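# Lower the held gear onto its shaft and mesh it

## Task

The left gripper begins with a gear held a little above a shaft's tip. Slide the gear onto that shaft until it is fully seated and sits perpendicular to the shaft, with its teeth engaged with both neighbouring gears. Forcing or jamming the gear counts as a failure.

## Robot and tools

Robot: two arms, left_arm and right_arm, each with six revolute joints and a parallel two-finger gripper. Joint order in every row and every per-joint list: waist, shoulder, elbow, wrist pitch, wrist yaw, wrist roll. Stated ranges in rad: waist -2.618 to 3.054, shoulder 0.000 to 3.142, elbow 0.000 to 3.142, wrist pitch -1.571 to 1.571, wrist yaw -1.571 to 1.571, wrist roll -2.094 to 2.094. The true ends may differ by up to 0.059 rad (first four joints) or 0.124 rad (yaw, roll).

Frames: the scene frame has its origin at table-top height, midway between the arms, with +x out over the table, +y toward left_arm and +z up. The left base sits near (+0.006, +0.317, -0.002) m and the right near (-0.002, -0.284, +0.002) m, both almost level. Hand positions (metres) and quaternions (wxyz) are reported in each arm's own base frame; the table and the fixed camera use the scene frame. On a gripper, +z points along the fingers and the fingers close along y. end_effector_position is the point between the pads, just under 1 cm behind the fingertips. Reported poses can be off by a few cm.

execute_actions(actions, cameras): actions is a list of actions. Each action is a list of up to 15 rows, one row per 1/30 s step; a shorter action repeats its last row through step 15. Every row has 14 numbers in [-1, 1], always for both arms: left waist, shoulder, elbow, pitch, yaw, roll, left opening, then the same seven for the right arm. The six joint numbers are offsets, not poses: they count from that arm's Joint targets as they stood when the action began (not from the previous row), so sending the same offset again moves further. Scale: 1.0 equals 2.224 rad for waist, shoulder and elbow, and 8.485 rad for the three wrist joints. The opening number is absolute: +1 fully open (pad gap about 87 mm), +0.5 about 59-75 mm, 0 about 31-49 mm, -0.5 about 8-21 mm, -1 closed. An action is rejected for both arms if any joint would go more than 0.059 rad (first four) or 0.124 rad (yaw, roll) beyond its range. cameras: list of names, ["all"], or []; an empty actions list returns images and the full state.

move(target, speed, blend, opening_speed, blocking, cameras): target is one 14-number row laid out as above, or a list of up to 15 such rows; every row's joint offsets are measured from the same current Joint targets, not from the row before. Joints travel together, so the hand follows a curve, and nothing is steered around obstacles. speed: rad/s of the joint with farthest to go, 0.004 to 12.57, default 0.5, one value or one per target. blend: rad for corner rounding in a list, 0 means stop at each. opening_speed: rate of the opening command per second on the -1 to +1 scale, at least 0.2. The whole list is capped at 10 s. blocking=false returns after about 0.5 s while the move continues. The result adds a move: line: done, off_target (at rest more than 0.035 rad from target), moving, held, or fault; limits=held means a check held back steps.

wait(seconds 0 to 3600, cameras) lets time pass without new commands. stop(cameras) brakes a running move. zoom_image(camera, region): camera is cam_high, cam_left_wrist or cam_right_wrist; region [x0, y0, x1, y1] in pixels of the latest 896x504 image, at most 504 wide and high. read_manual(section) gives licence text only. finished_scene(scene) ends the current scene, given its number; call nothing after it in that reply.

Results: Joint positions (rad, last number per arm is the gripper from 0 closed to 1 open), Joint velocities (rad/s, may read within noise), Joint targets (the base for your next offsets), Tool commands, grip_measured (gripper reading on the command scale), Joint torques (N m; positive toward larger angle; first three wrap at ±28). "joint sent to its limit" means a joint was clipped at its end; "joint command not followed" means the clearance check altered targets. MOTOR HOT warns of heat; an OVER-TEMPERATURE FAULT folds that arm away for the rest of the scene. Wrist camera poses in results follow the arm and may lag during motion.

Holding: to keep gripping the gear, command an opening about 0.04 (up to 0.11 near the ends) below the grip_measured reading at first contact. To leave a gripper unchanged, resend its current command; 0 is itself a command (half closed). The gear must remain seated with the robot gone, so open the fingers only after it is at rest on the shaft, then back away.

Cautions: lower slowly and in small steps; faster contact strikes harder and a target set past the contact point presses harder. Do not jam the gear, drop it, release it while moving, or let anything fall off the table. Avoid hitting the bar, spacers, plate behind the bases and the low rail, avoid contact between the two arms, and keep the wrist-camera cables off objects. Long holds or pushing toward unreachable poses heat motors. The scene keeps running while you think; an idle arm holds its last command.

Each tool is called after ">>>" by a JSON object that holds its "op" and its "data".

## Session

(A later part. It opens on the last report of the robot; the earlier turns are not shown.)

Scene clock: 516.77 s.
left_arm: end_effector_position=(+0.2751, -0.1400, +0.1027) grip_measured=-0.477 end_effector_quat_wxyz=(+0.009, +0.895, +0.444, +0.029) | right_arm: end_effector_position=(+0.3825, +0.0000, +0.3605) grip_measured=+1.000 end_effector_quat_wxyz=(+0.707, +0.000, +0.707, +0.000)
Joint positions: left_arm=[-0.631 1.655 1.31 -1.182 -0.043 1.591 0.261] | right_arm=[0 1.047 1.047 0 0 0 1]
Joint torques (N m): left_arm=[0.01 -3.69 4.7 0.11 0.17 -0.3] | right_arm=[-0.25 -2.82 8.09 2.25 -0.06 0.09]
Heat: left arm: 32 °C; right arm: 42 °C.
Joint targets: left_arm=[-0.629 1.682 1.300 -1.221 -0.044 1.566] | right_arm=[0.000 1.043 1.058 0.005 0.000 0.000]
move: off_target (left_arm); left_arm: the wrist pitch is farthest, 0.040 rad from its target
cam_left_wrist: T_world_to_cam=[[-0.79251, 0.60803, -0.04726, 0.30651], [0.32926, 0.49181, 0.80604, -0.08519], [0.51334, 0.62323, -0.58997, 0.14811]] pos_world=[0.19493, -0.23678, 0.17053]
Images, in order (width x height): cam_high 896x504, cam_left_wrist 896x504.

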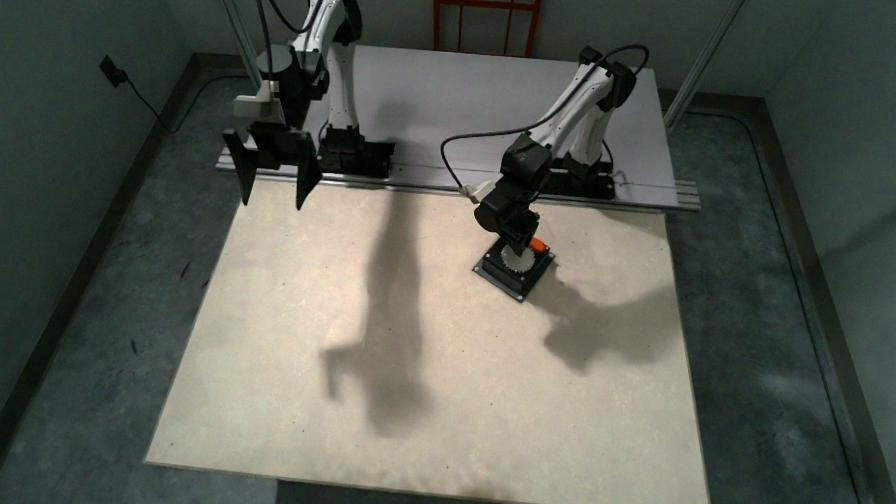

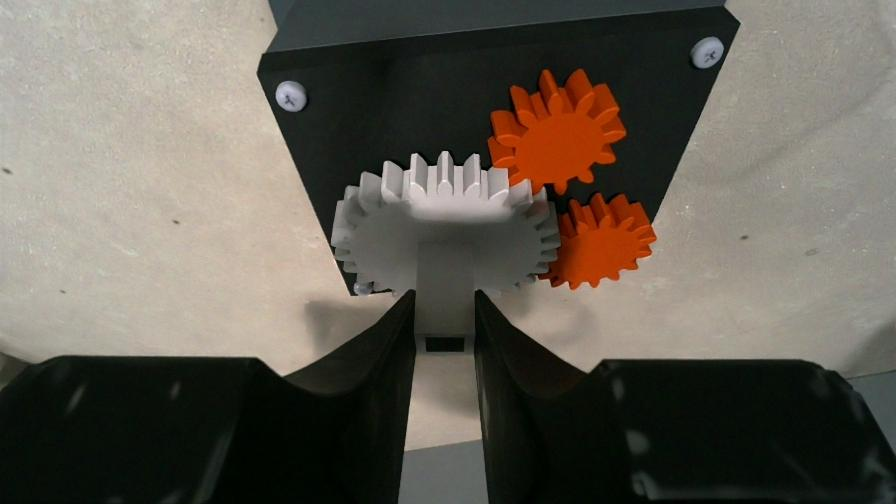

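>>> {"op": "move", "data": {"target": [[0,-0.003,0.0075,0.001,0,0,-1,0,0,0,0,0,0,1],[0,-0.003,0.0075,0.001,0,0,-0.38,0,0,0,0,0,0,1]], "speed": 0.08, "opening_speed": 0.3, "cameras": ["cam_left_wrist","cam_high"]}}

>>> {"op": "zoom_image", "data": {"camera": "cam_left_wrist", "region": [320, 100, 680, 360]}}

Scene clock: 527.80 s.
left_arm: end_effector_position=(+0.2724, -0.1381, +0.1024) grip_measured=-0.381 end_effector_quat_wxyz=(+0.004, +0.893, +0.449, +0.026) | right_arm: end_effector_position=(+0.3825, +0.0000, +0.3605) grip_measured=+1.000 end_effector_quat_wxyz=(+0.707, +0.000, +0.707, +0.000)
Joint positions: left_arm=[-0.631 1.656 1.31 -1.193 -0.043 1.58 0.309] | right_arm=[0 1.047 1.047 0 0 0 1]
Joint torques (N m): left_arm=[0.06 -4.19 5.96 0.25 0.18 -0.16] | right_arm=[-0.25 -2.82 8.1 2.25 -0.06 0.1]
Heat: left arm: 31 °C; right arm: 42 °C.
Joint targets: left_arm=[-0.629 1.675 1.317 -1.213 -0.044 1.566] | right_arm=[0.000 1.043 1.058 0.005 0.000 0.000]
move: done
cam_left_wrist: T_world_to_cam=[[-0.79931, 0.59987, -0.03555, 0.30276], [0.33189, 0.49, 0.80607, -0.08597], [0.50096, 0.6325, -0.59075, 0.15282]] pos_world=[0.19397, -0.23615, 0.17033]
Images, in order (width x height): cam_high 896x504, cam_left_wrist 896x504.

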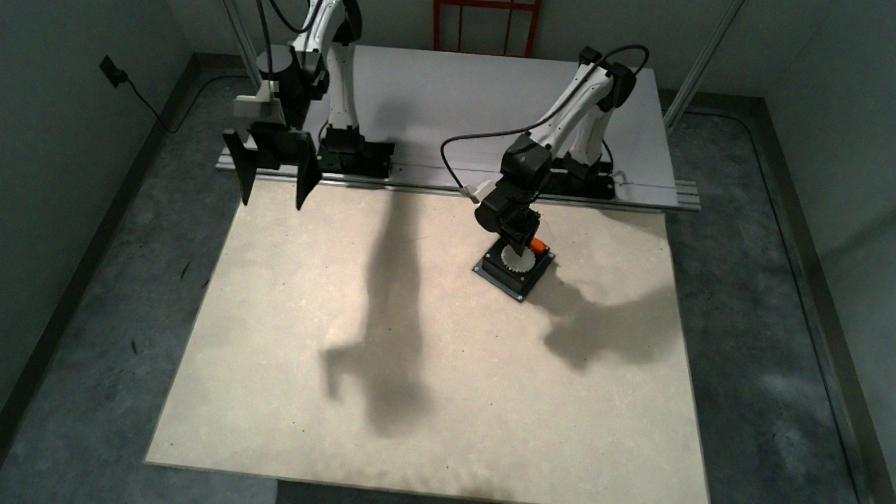

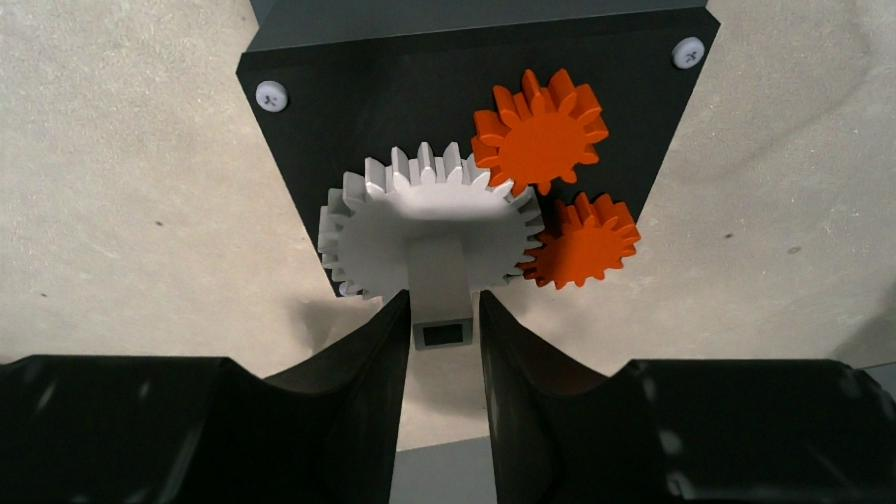

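Scaled by 1.400 from the camera's image (finer frame: 1280x720).

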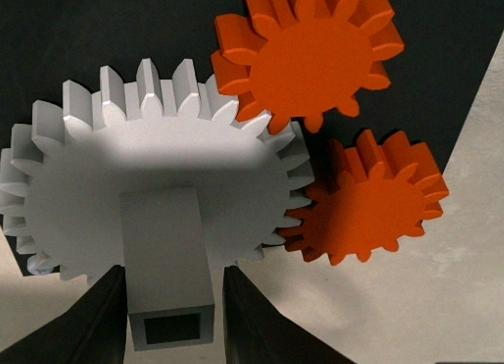

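>>> {"op": "move", "data": {"target": [[0,0,0,0,0,0,-0.1,0,0,0,0,0,0,1],[0,0.002,0.09,-0.022,0,0,-0.1,0,0,0,0,0,0,1]], "speed": 0.25, "opening_speed": 0.8, "cameras": ["cam_left_wrist","cam_high"]}}

>>> {"op": "zoom_image", "data": {"camera": "cam_left_wrist", "region": [300, 100, 660, 400]}}

>>> {"op": "zoom_image", "data": {"camera": "cam_high", "region": [480, 220, 560, 300]}}

Scene clock: 542.57 s.
left_arm: end_effector_position=(+0.2723, -0.1380, +0.1480) grip_measured=-0.100 end_effector_quat_wxyz=(+0.001, +0.893, +0.449, +0.025) | right_arm: end_effector_position=(+0.3825, +0.0000, +0.3605) grip_measured=+1.000 end_effector_quat_wxyz=(+0.707, +0.000, +0.707, +0.000)
Joint positions: left_arm=[-0.631 1.66 1.495 -1.382 -0.043 1.58 0.45] | right_arm=[0 1.047 1.047 0 0 0 1]
Joint torques (N m): left_arm=[0.06 -4.21 7.15 0.26 0.16 -0.18] | right_arm=[-0.25 -2.82 8.09 2.25 -0.07 0.09]
Heat: left arm: 32 °C; right arm: 42 °C.
Joint targets: left_arm=[-0.629 1.680 1.517 -1.400 -0.044 1.565] | right_arm=[0.000 1.043 1.058 0.005 0.000 0.000]
move: done
cam_left_wrist: T_world_to_cam=[[-0.79974, 0.59967, -0.02861, 0.30333], [0.33619, 0.48682, 0.80622, -0.12446], [0.49739, 0.63514, -0.59093, 0.1811]] pos_world=[0.19435, -0.23633, 0.21604]
Images, in order (width x height): cam_high 896x504, cam_left_wrist 896x504.

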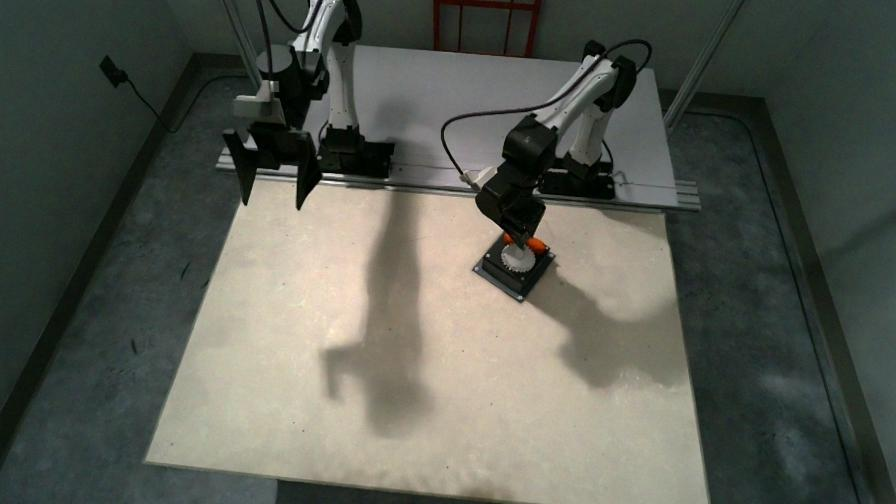

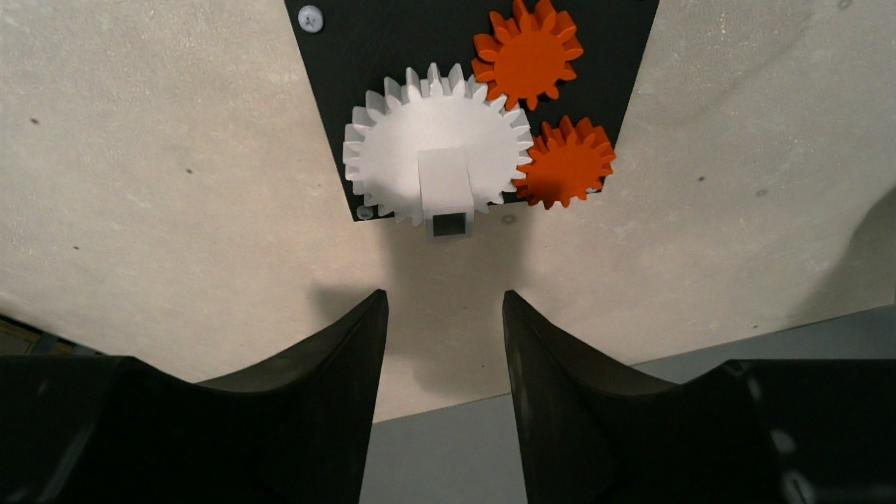

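Scaled by 1.400 from the camera's image (finer frame: 1280x720).

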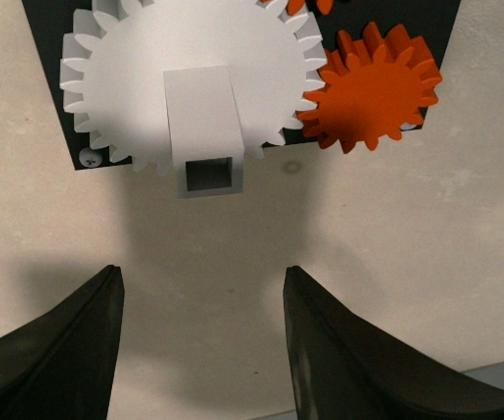

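Scaled by 6.300 from the camera's image (finer frame: 1280x720).

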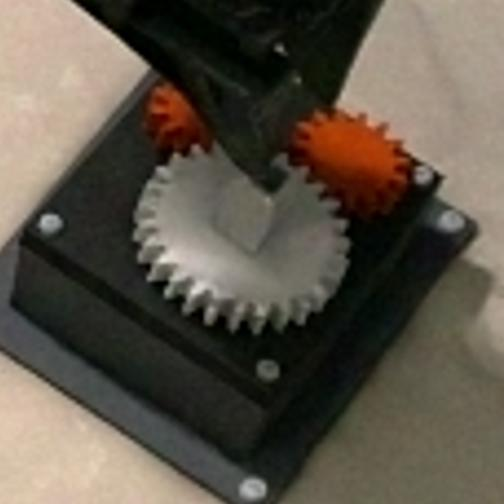

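>>> {"op": "finished_scene", "data": {"scene": 2}}

The scene is finished: the task was done.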